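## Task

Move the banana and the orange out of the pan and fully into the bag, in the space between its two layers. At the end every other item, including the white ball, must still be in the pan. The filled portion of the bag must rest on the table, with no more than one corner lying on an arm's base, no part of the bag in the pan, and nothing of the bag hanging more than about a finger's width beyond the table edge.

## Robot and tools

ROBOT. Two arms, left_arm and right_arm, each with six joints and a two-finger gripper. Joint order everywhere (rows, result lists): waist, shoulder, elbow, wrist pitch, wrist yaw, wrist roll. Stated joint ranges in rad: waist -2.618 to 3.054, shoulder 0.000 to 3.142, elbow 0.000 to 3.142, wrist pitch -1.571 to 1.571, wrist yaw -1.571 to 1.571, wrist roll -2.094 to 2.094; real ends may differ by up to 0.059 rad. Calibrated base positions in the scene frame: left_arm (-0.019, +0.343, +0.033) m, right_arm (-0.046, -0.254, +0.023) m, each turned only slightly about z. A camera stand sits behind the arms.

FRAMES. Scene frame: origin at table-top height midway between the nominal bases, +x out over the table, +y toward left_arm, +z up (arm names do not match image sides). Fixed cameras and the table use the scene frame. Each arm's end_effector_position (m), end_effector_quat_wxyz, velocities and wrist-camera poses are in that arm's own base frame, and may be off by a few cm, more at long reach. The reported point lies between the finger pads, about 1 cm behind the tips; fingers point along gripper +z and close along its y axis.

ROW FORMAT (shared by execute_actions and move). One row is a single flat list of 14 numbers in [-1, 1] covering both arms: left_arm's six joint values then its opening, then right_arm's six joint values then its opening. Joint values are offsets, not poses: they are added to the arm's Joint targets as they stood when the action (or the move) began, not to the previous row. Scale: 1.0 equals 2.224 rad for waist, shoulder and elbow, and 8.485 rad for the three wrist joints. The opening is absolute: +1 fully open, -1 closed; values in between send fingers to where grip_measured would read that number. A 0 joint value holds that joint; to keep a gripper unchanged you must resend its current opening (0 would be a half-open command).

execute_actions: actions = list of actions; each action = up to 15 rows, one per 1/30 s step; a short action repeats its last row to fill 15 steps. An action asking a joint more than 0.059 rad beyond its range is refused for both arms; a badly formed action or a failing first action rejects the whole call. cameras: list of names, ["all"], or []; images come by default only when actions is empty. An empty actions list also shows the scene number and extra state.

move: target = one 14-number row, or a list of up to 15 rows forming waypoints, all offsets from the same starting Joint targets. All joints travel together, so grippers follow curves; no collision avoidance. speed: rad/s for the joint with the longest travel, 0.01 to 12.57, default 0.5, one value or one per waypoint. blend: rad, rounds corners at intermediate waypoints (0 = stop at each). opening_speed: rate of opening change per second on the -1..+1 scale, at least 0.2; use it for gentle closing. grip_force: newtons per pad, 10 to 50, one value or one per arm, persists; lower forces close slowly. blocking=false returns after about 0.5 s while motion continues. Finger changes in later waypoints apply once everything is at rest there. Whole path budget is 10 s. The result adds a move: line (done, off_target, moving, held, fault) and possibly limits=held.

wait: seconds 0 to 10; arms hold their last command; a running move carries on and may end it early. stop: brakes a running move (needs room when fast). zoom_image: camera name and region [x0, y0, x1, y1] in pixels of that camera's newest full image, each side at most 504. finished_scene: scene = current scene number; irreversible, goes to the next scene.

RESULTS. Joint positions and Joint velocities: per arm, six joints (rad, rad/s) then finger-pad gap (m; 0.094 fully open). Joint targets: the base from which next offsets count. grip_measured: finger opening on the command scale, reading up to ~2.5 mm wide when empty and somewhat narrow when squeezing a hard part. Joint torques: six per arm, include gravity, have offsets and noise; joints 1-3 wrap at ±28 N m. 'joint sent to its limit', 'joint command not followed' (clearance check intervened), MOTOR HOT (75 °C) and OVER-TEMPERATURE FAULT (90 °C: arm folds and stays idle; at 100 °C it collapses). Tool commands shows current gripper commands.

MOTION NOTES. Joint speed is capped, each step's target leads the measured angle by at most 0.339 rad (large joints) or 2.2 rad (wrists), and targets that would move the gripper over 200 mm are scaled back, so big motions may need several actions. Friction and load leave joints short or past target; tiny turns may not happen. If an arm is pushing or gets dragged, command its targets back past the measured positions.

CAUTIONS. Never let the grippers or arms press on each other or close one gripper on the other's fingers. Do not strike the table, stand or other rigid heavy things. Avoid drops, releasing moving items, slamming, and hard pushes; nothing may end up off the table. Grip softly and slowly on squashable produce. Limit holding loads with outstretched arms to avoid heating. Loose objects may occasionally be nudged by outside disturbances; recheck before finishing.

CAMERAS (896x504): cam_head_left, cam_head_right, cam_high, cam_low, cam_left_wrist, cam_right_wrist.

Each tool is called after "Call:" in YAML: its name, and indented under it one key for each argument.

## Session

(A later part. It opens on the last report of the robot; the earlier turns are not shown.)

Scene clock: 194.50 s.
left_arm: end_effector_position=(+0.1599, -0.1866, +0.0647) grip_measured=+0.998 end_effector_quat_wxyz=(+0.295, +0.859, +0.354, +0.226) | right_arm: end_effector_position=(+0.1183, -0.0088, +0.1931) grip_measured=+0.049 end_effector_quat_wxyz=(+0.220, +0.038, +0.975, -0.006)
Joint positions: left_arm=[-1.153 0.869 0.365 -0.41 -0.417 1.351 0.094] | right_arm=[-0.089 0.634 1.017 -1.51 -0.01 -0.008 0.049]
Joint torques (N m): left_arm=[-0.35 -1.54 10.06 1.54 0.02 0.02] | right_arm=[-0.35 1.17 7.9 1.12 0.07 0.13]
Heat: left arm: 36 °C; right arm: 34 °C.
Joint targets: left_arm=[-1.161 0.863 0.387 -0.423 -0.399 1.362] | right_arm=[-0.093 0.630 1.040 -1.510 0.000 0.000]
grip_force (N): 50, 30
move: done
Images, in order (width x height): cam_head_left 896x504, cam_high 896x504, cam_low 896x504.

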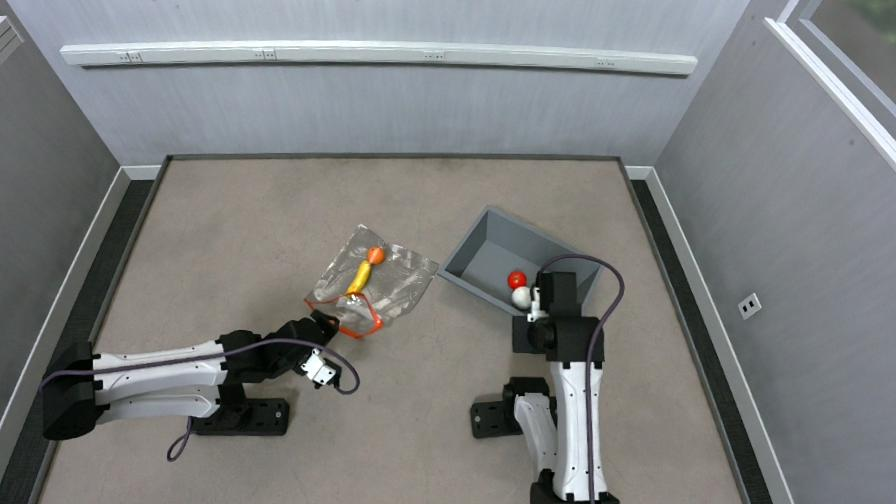

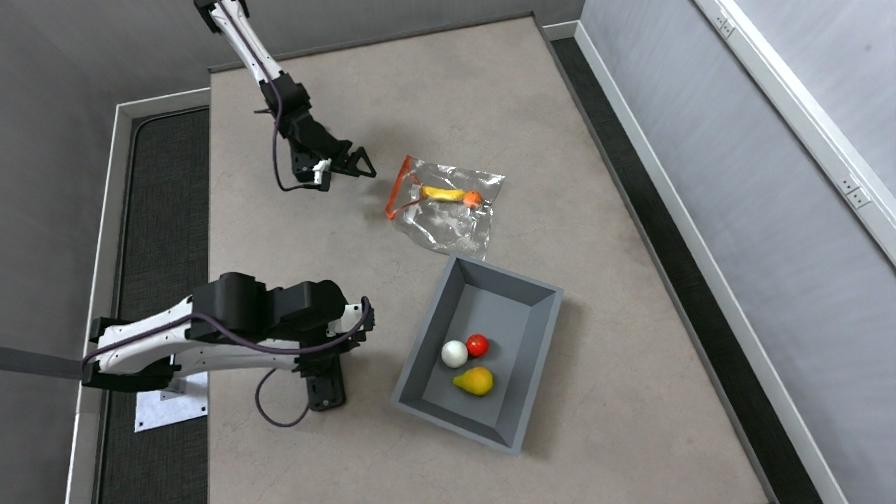

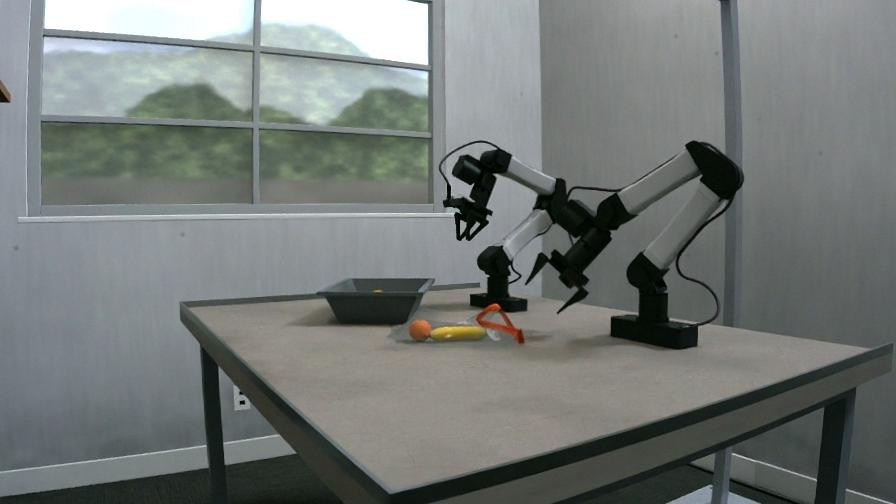

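Call:
move:
  target:
    - [0.1084,0.2644,-0.1497,0.1556,0,0,1,0,0,0,0,0,0,0.05]
    - [0.1452,0.366,-0.0495,0.1559,0,0,1,0,0,0,0,0,0,0.05]
  blend: [0.03,0]
  speed: [0.8,0.2]
  cameras: ["cam_high","cam_low","cam_left_wrist"]

Call:
zoom_image:
  camera: "cam_low"
  region: [400, 260, 560, 360]

Call:
zoom_image:
  camera: "cam_high"
  region: [350, 140, 510, 260]

Scene clock: 198.30 s.
left_arm: end_effector_position=(+0.2840, -0.2141, +0.0312) grip_measured=+0.998 end_effector_quat_wxyz=(+0.435, +0.704, +0.477, +0.296) | right_arm: end_effector_position=(+0.1183, -0.0088, +0.1931) grip_measured=+0.049 end_effector_quat_wxyz=(+0.220, +0.038, +0.975, -0.006)
Joint positions: left_arm=[-0.844 1.665 0.262 0.894 -0.415 1.352 0.094] | right_arm=[-0.089 0.634 1.017 -1.51 -0.01 -0.008 0.049]
Joint torques (N m): left_arm=[0.68 -4.01 6.05 2.27 0.06 0] | right_arm=[-0.35 1.18 7.91 1.12 0.06 0.13]
Heat: left arm: 36 °C; right arm: 34 °C.
Joint targets: left_arm=[-0.838 1.677 0.277 0.899 -0.399 1.362] | right_arm=[-0.093 0.630 1.040 -1.510 0.000 0.000]
grip_force (N): 50, 30
move: done
Images, in order (width x height): cam_high 896x504, cam_low 896x504, cam_left_wrist 896x504.

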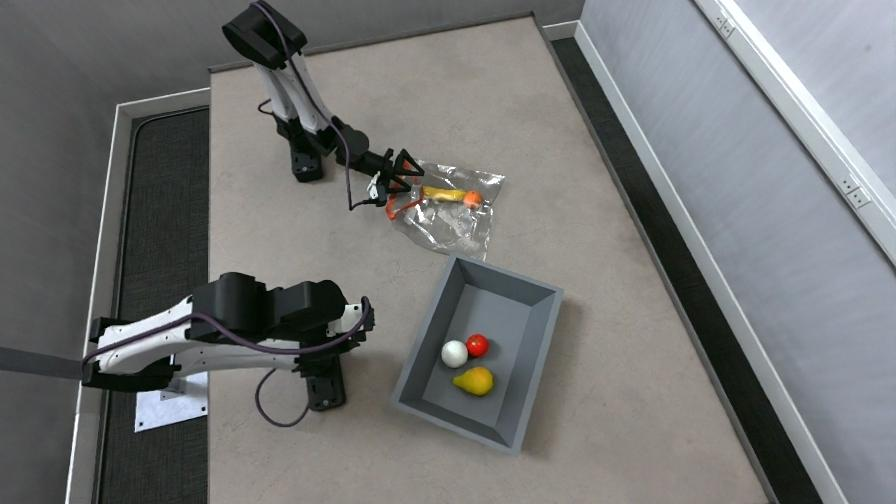

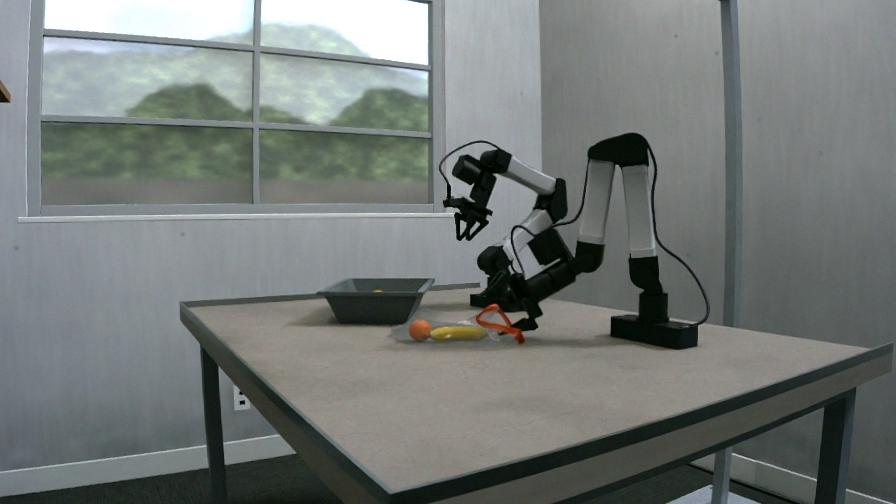

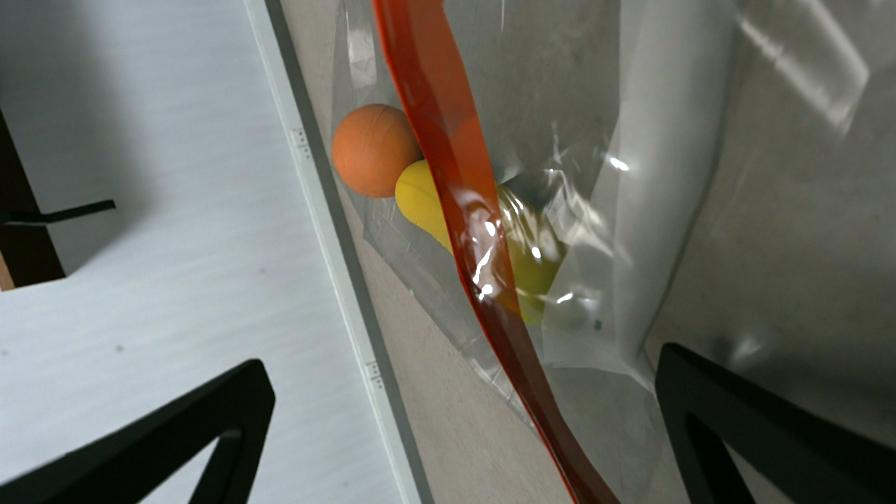

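Scaled by 3.150 from the camera's 896x504 image, which has a finer 1280x720 frame.

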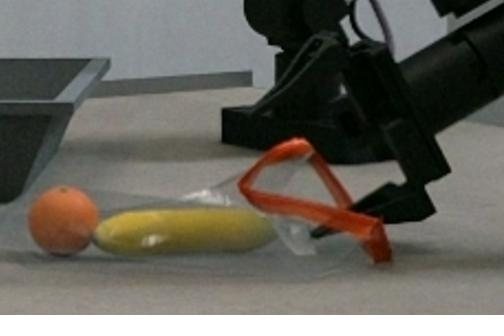

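Scaled by 3.150 from the camera's 896x504 image, which has a finer 1280x720 frame.

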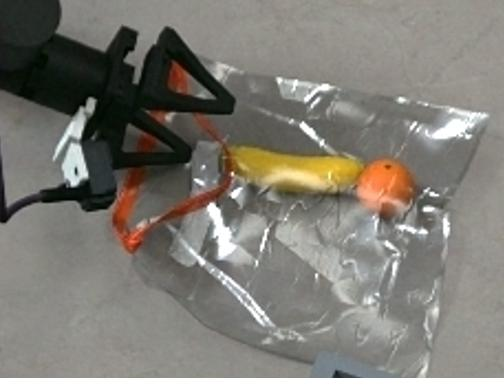

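Call:
move:
  target:
    - [0.009,0.0247,0.0292,0.0004,0,0,1,0,0,0,0,0,0,0.05]
    - [0.009,0.0247,0.0292,0.0004,0,0,-1,0,0,0,0,0,0,0.05]
  speed: 0.15
  opening_speed: 1.5
  cameras: ["cam_high","cam_low","cam_left_wrist"]

Call:
zoom_image:
  camera: "cam_low"
  region: [400, 260, 560, 360]

Call:
zoom_image:
  camera: "cam_high"
  region: [350, 140, 510, 260]

Scene clock: 201.03 s.
left_arm: end_effector_position=(+0.3004, -0.2216, +0.0332) grip_measured=-0.985 end_effector_quat_wxyz=(+0.438, +0.696, +0.484, +0.301) | right_arm: end_effector_position=(+0.1183, -0.0088, +0.1931) grip_measured=+0.049 end_effector_quat_wxyz=(+0.220, +0.038, +0.975, -0.006)
Joint positions: left_arm=[-0.825 1.719 0.327 0.896 -0.415 1.352 0.001] | right_arm=[-0.089 0.634 1.017 -1.51 -0.01 -0.008 0.049]
Joint torques (N m): left_arm=[0.7 -4.52 6.15 2.29 0.08 0] | right_arm=[-0.34 1.17 7.88 1.12 0.07 0.12]
Heat: left arm: 36 °C; right arm: 34 °C.
Joint targets: left_arm=[-0.818 1.732 0.342 0.903 -0.399 1.362] | right_arm=[-0.093 0.630 1.040 -1.510 0.000 0.000]
grip_force (N): 50, 30
move: done
Images, in order (width x height): cam_high 896x504, cam_low 896x504, cam_left_wrist 896x504.

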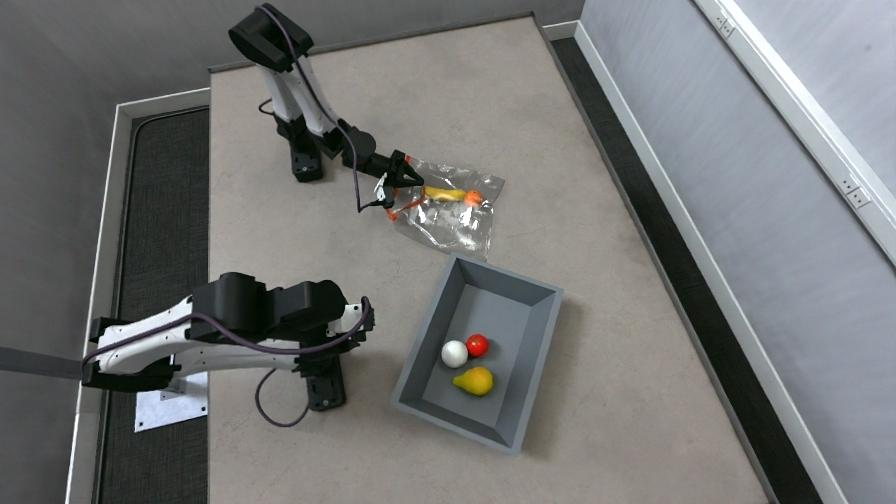

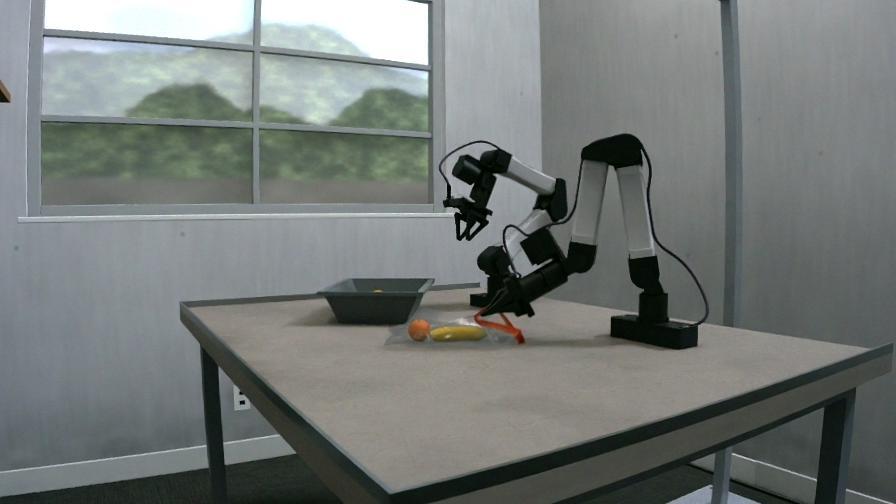

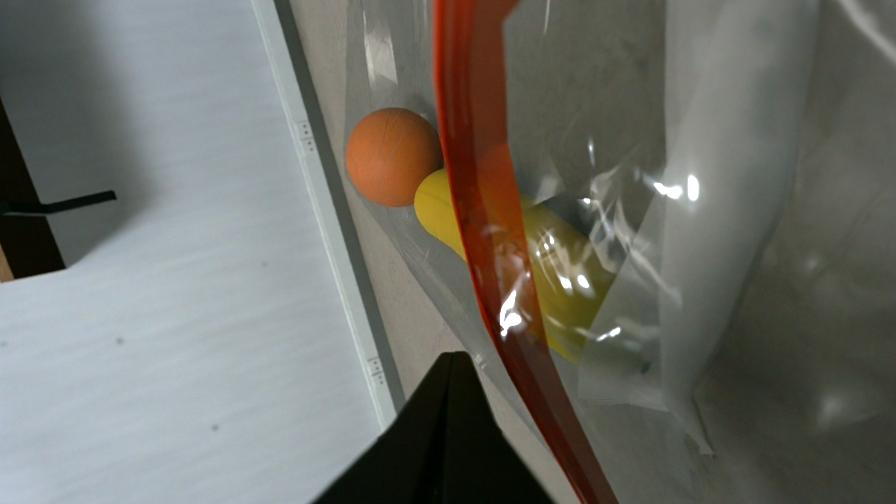

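Scaled by 3.150 from the camera's 896x504 image, which has a finer 1280x720 frame.

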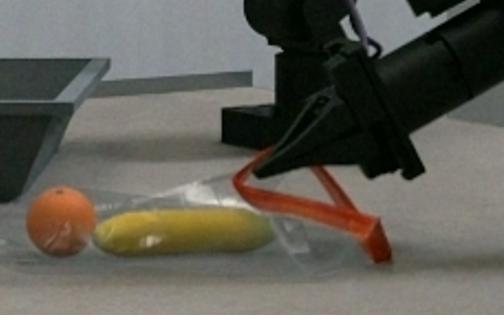

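Scaled by 3.150 from the camera's 896x504 image, which has a finer 1280x720 frame.

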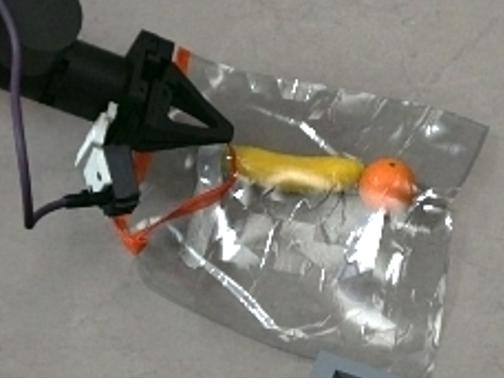

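Call:
move:
  target: [0,-0.0814,0.018,-0.026,0,0,-1,0,0,0,0,0,0,0.05]
  speed: 0.2
  cameras: ["cam_high","cam_low","cam_left_wrist"]

Call:
zoom_image:
  camera: "cam_low"
  region: [400, 260, 560, 360]

Scene clock: 203.20 s.
left_arm: end_effector_position=(+0.3008, -0.2220, +0.0570) grip_measured=-0.985 end_effector_quat_wxyz=(+0.433, +0.699, +0.484, +0.301) | right_arm: end_effector_position=(+0.1183, -0.0088, +0.1931) grip_measured=+0.049 end_effector_quat_wxyz=(+0.220, +0.038, +0.975, -0.006)
Joint positions: left_arm=[-0.825 1.569 0.364 0.698 -0.415 1.352 0.001] | right_arm=[-0.089 0.634 1.017 -1.51 -0.01 -0.008 0.049]
Joint torques (N m): left_arm=[0.75 -6.46 7.46 2.04 0.07 0] | right_arm=[-0.34 1.17 7.91 1.12 0.07 0.13]
Heat: left arm: 36 °C; right arm: 33 °C.
Joint targets: left_arm=[-0.818 1.551 0.382 0.682 -0.399 1.362] | right_arm=[-0.093 0.630 1.040 -1.510 0.000 0.000]
grip_force (N): 50, 30
move: done
Images, in order (width x height): cam_high 896x504, cam_low 896x504, cam_left_wrist 896x504.

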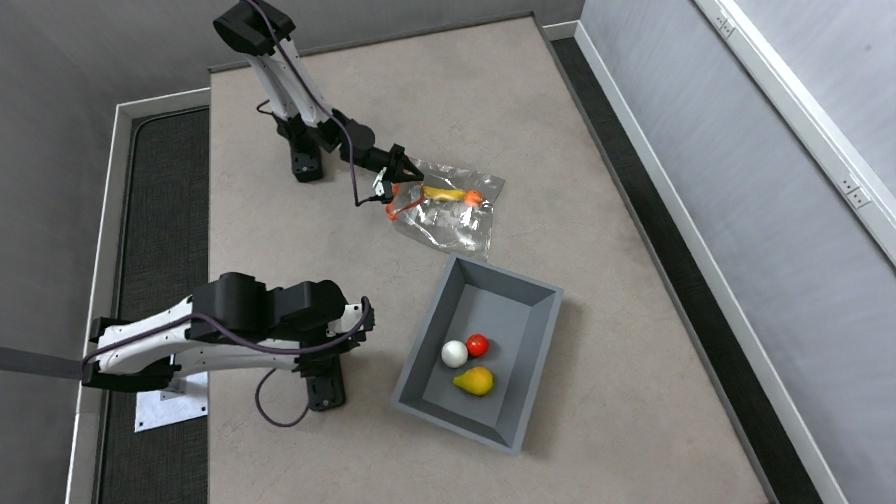

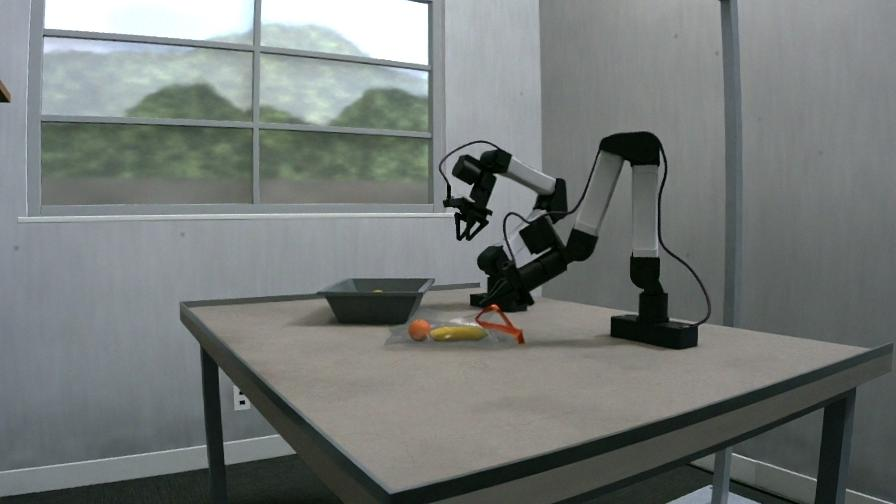

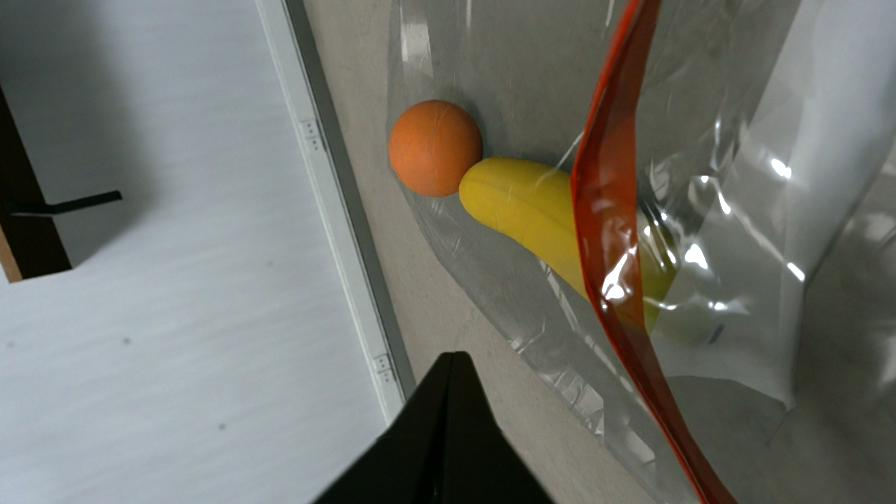

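Scaled by 3.150 from the camera's 896x504 image, which has a finer 1280x720 frame.

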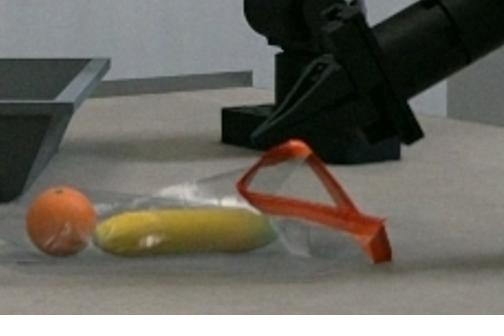

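Call:
move:
  target:
    - [-0.0459,-0.045,-0.1475,0.0253,0,0,0.3,0,0,0,0,0,0,0.05]
    - [-0.0459,-0.045,-0.1475,0.0253,0,0,0.3,0,0,0,0,0,0,0.05]
    - [0,0.1165,0.0315,0.0223,0,0,0.3,0,0,0,0,0,0,0.05]
    - [0,0.1165,0.0315,0.0223,0,0,-1,0,0,0,0,0,0,0.05]
  speed: [0.4,0.4,0.25,0.25]
  opening_speed: 1.5
  cameras: ["cam_high","cam_low","cam_left_wrist"]

Call:
zoom_image:
  camera: "cam_low"
  region: [400, 260, 560, 360]

Call:
zoom_image:
  camera: "cam_high"
  region: [350, 140, 510, 260]

Scene clock: 208.73 s.
left_arm: end_effector_position=(+0.3208, -0.2440, +0.0382) grip_measured=-0.985 end_effector_quat_wxyz=(+0.448, +0.689, +0.482, +0.303) | right_arm: end_effector_position=(+0.1183, -0.0088, +0.1931) grip_measured=+0.049 end_effector_quat_wxyz=(+0.220, +0.038, +0.975, -0.006)
Joint positions: left_arm=[-0.825 1.795 0.437 0.886 -0.414 1.352 0.001] | right_arm=[-0.089 0.634 1.017 -1.51 -0.01 -0.008 0.049]
Joint torques (N m): left_arm=[0.76 -5.22 6.35 2.07 0.06 -0.01] | right_arm=[-0.34 1.17 7.9 1.12 0.06 0.13]
Heat: left arm: 35 °C; right arm: 33 °C.
Joint targets: left_arm=[-0.818 1.810 0.452 0.871 -0.399 1.362] | right_arm=[-0.093 0.630 1.040 -1.510 0.000 0.000]
grip_force (N): 50, 30
move: done
Images, in order (width x height): cam_high 896x504, cam_low 896x504, cam_left_wrist 896x504.

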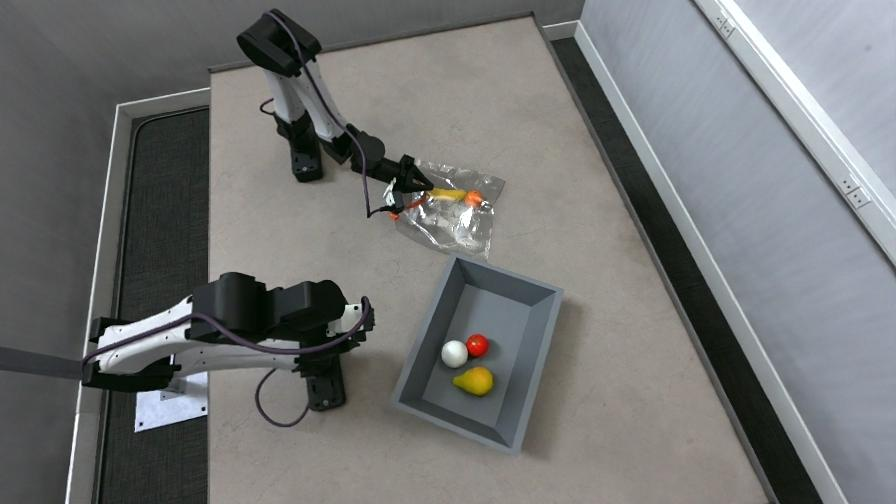

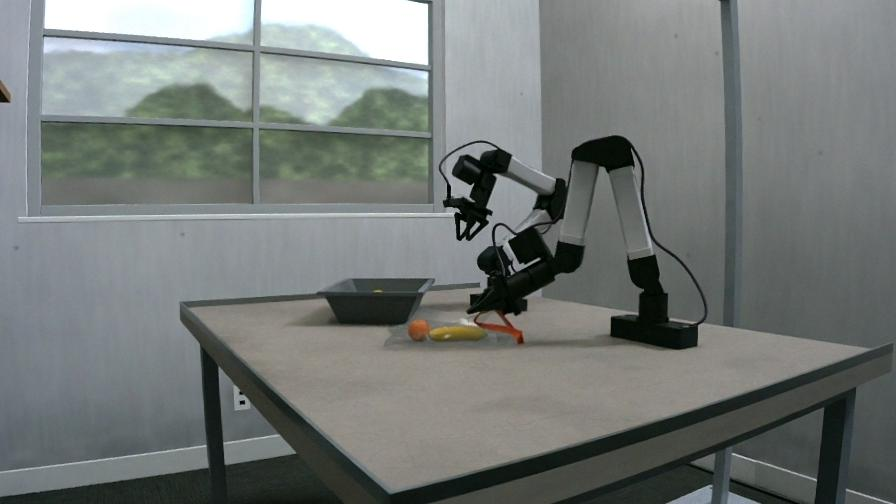

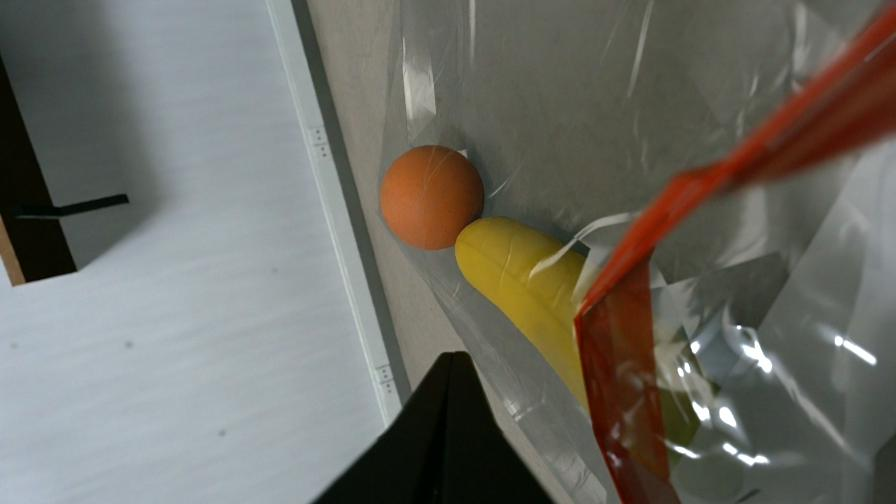

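Scaled by 3.150 from the camera's 896x504 image, which has a finer 1280x720 frame.

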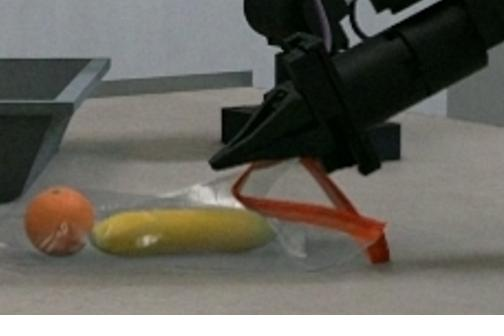

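Scaled by 3.150 from the camera's 896x504 image, which has a finer 1280x720 frame.

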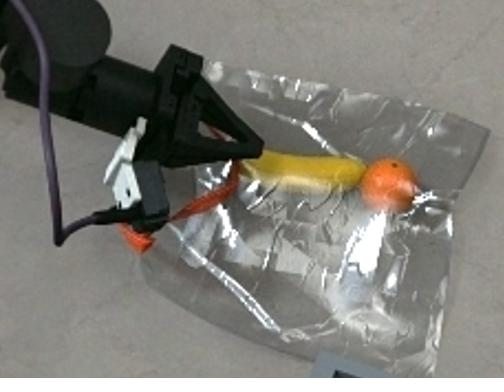

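Call:
move:
  target:
    - [-0.0459,-0.1614,-0.179,0.0031,0,0,-1,0,0,0,0,0,0,0.05]
    - [-0.0459,-0.0315,-0.1853,0.0388,0,0,0.5,0,0,0,0,0,0,0.05]
    - [-0.0054,0.0499,-0.0193,0.0166,0,0,0.5,0,0,0,0,0,0,0.05]
  speed: [0.4,0.4,0.25]
  cameras: ["cam_high","cam_low","cam_left_wrist"]

Call:
zoom_image:
  camera: "cam_low"
  region: [400, 260, 560, 360]

Call:
zoom_image:
  camera: "cam_high"
  region: [350, 140, 510, 260]

Scene clock: 214.87 s.
left_arm: end_effector_position=(+0.3122, -0.2413, +0.0135) grip_measured=+0.498 end_effector_quat_wxyz=(+0.445, +0.695, +0.479, +0.299) | right_arm: end_effector_position=(+0.1183, -0.0088, +0.1931) grip_measured=+0.049 end_effector_quat_wxyz=(+0.220, +0.038, +0.975, -0.006)
Joint positions: left_arm=[-0.836 1.906 0.396 1.027 -0.414 1.352 0.07] | right_arm=[-0.089 0.634 1.017 -1.51 -0.01 -0.008 0.049]
Joint torques (N m): left_arm=[0.69 -5.45 5.15 2.08 0.06 0] | right_arm=[-0.32 1.18 7.91 1.12 0.07 0.12]
Heat: left arm: 35 °C; right arm: 33 °C.
Joint targets: left_arm=[-0.830 1.921 0.409 1.012 -0.399 1.362] | right_arm=[-0.093 0.630 1.040 -1.510 0.000 0.000]
grip_force (N): 50, 30
move: done
Images, in order (width x height): cam_high 896x504, cam_low 896x504, cam_left_wrist 896x504.

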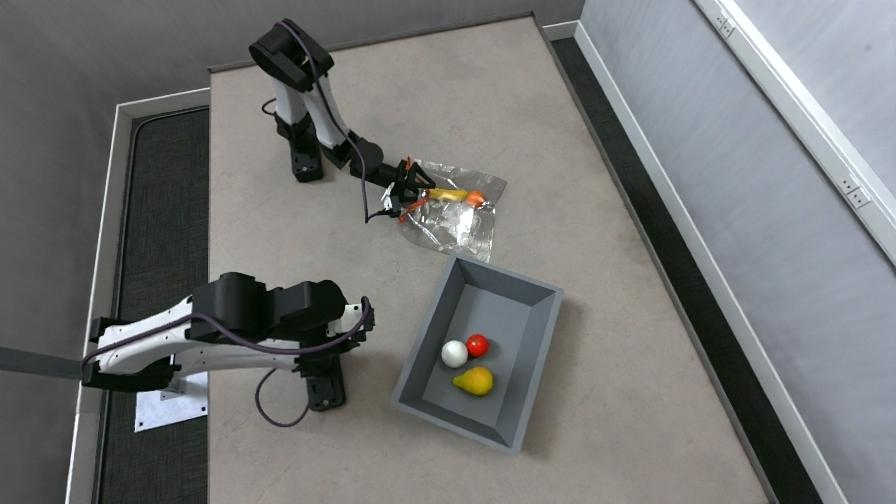

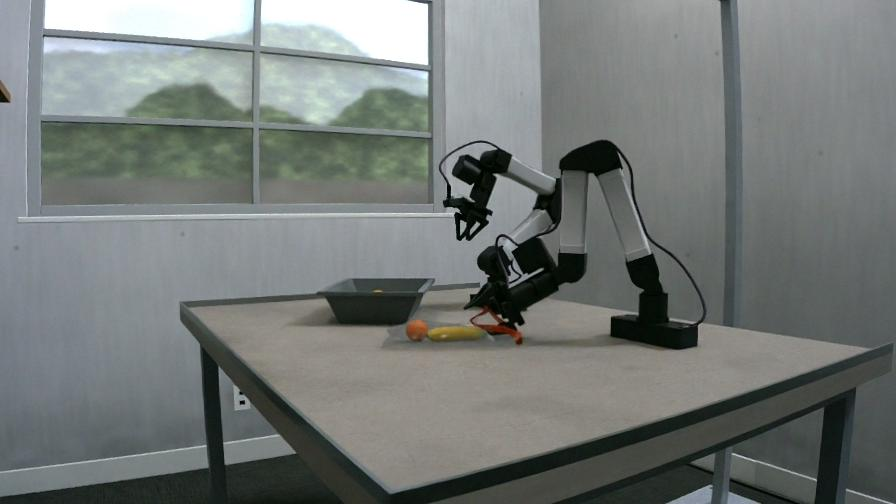

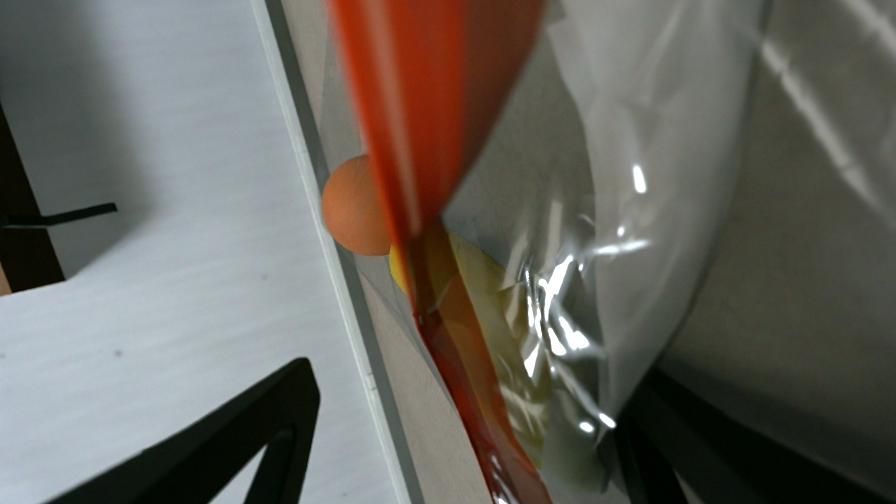

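Scaled by 3.150 from the camera's 896x504 image, which has a finer 1280x720 frame.

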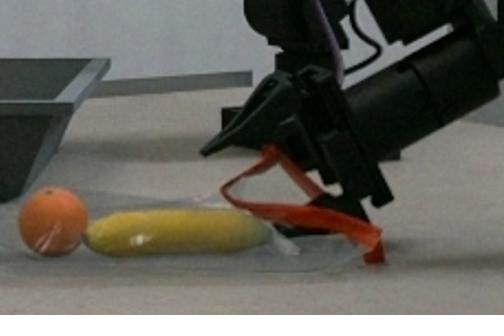

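Scaled by 3.150 from the camera's 896x504 image, which has a finer 1280x720 frame.

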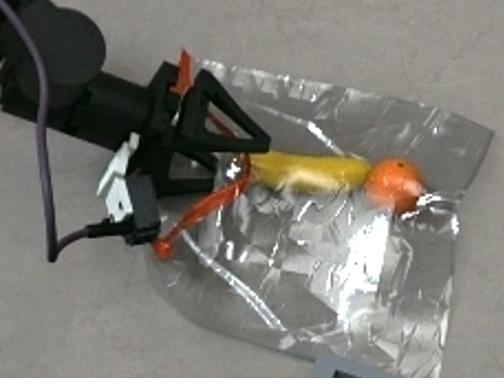

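Call:
move:
  target: [0,0,0,0,0,0,-1,0,0,0,0,0,0,0.05]
  opening_speed: 1.5
  cameras: ["cam_high","cam_low","cam_left_wrist"]

Call:
zoom_image:
  camera: "cam_low"
  region: [400, 260, 560, 360]

Call:
zoom_image:
  camera: "cam_high"
  region: [350, 140, 510, 260]

Scene clock: 216.43 s.
left_arm: end_effector_position=(+0.3120, -0.2411, +0.0131) grip_measured=-0.974 end_effector_quat_wxyz=(+0.444, +0.696, +0.479, +0.299) | right_arm: end_effector_position=(+0.1183, -0.0088, +0.1931) grip_measured=+0.049 end_effector_quat_wxyz=(+0.220, +0.038, +0.975, -0.006)
Joint positions: left_arm=[-0.836 1.906 0.396 1.025 -0.414 1.352 0.001] | right_arm=[-0.089 0.634 1.017 -1.51 -0.01 -0.008 0.049]
Joint torques (N m): left_arm=[0.7 -5.44 5.2 2.1 0.06 0] | right_arm=[-0.32 1.18 7.88 1.12 0.07 0.13]
Heat: left arm: 35 °C; right arm: 33 °C.
Joint targets: left_arm=[-0.830 1.921 0.409 1.012 -0.399 1.362] | right_arm=[-0.093 0.630 1.040 -1.510 0.000 0.000]
grip_force (N): 50, 30
move: done
Images, in order (width x height): cam_high 896x504, cam_low 896x504, cam_left_wrist 896x504.

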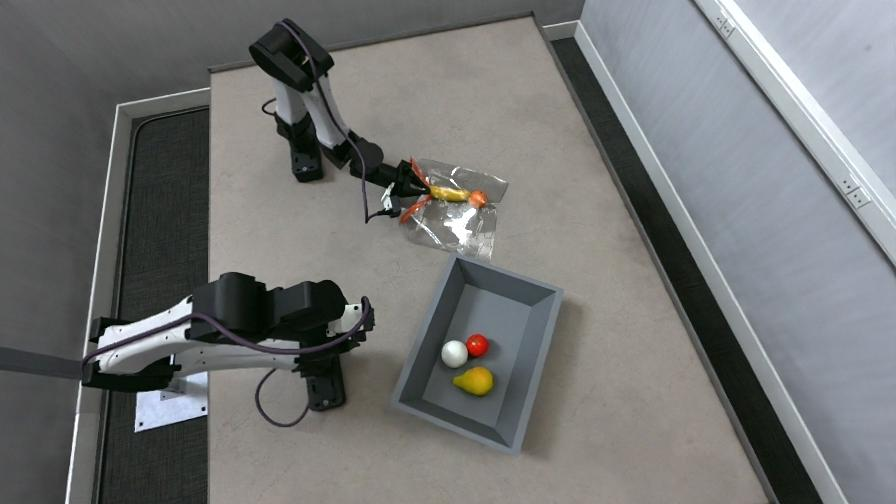

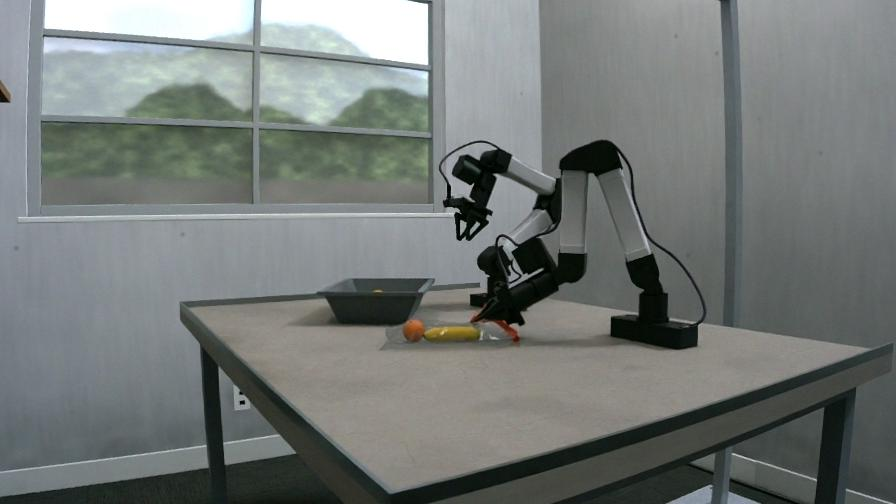

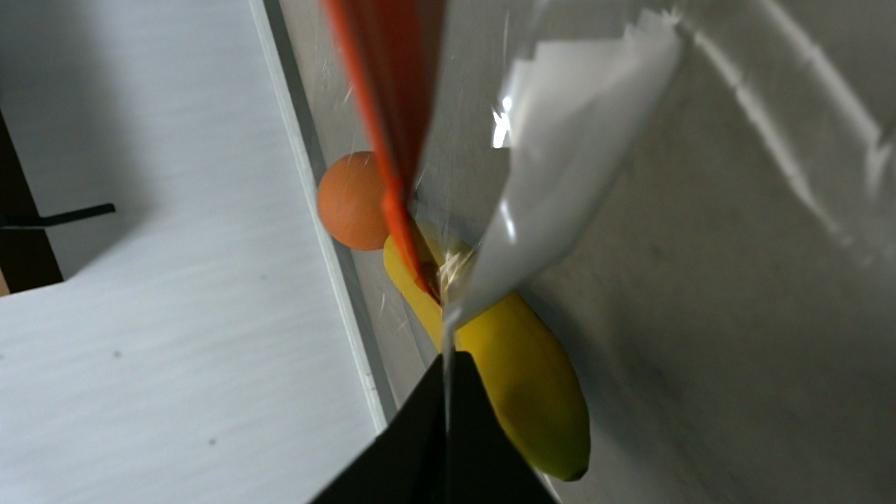

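Scaled by 3.150 from the camera's 896x504 image, which has a finer 1280x720 frame.

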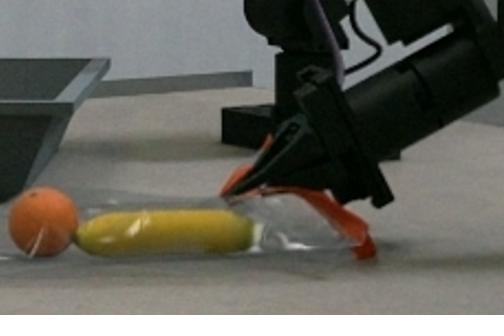

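Scaled by 3.150 from the camera's 896x504 image, which has a finer 1280x720 frame.

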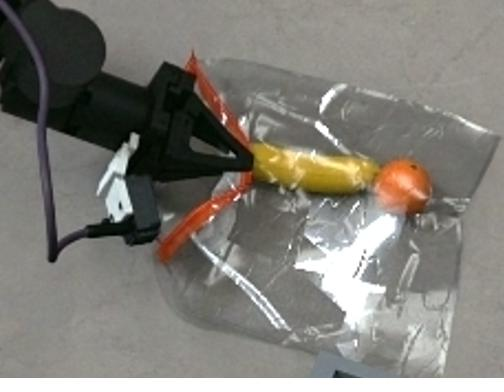

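Call:
move:
  target: [0,-0.2293,0.0728,-0.0792,0,0,-1,0,0,0,0,0,0,0.05]
  speed: 0.25
  cameras: ["cam_high","cam_low","cam_left_wrist"]

Call:
zoom_image:
  camera: "cam_low"
  region: [400, 230, 560, 360]

Call:
zoom_image:
  camera: "cam_high"
  region: [350, 140, 510, 260]

Scene clock: 220.13 s.
left_arm: end_effector_position=(+0.3114, -0.2404, +0.1077) grip_measured=-0.976 end_effector_quat_wxyz=(+0.427, +0.706, +0.480, +0.297) | right_arm: end_effector_position=(+0.1183, -0.0088, +0.1931) grip_measured=+0.049 end_effector_quat_wxyz=(+0.220, +0.038, +0.975, -0.006)
Joint positions: left_arm=[-0.836 1.429 0.55 0.354 -0.414 1.352 0.001] | right_arm=[-0.089 0.634 1.017 -1.51 -0.01 -0.008 0.049]
Joint torques (N m): left_arm=[0.73 -6.5 9.33 2.01 0.05 -0.01] | right_arm=[-0.34 1.17 7.88 1.12 0.07 0.13]
Heat: left arm: 35 °C; right arm: 32 °C.
Joint targets: left_arm=[-0.830 1.411 0.571 0.340 -0.399 1.362] | right_arm=[-0.093 0.630 1.040 -1.510 0.000 0.000]
grip_force (N): 50, 30
move: done
Images, in order (width x height): cam_high 896x504, cam_low 896x504, cam_left_wrist 896x504.

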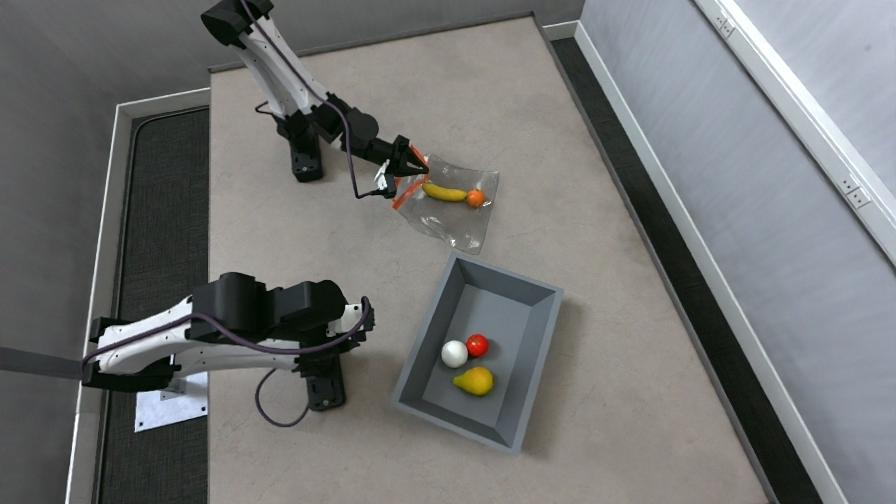

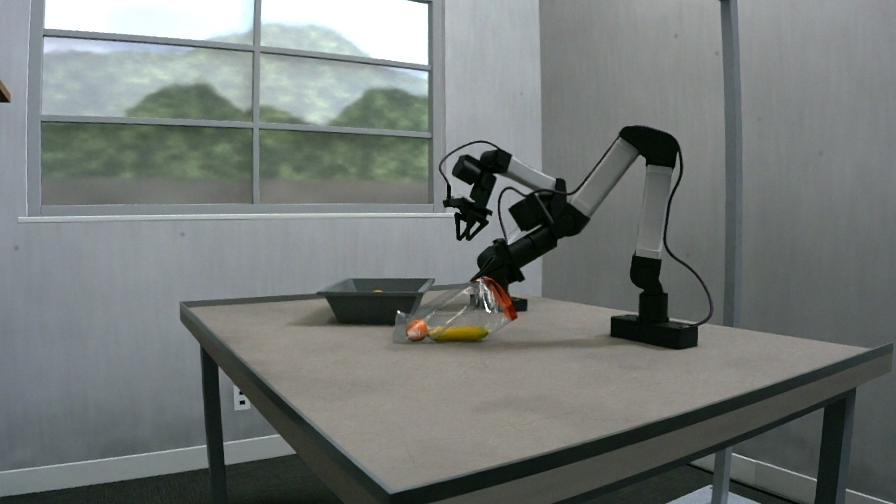

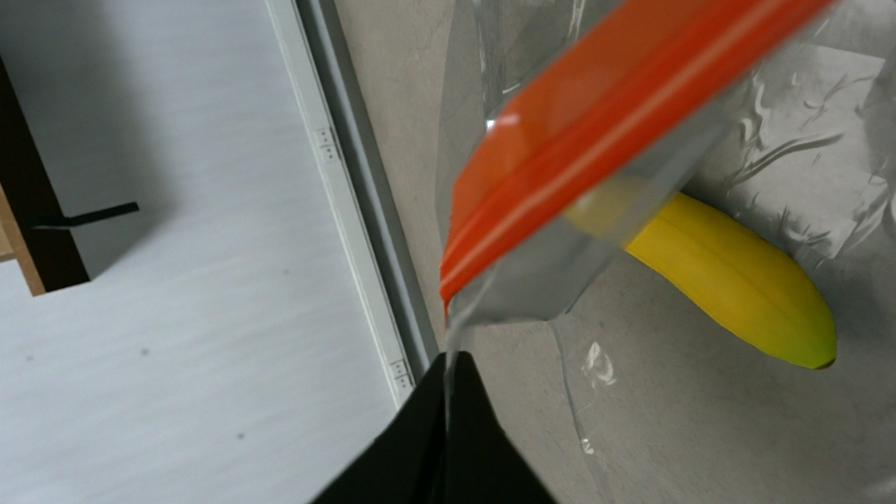

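Scaled by 3.150 from the camera's 896x504 image, which has a finer 1280x720 frame.

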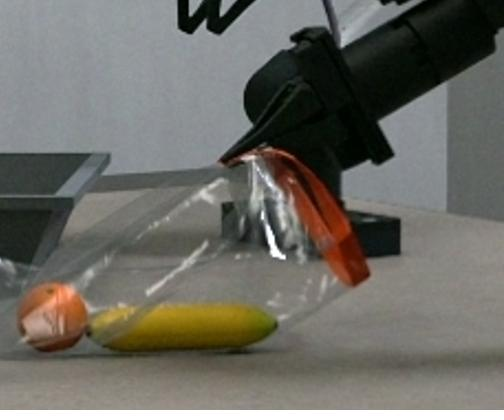

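Scaled by 3.150 from the camera's 896x504 image, which has a finer 1280x720 frame.

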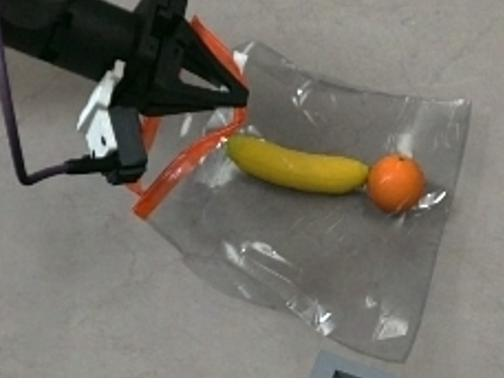

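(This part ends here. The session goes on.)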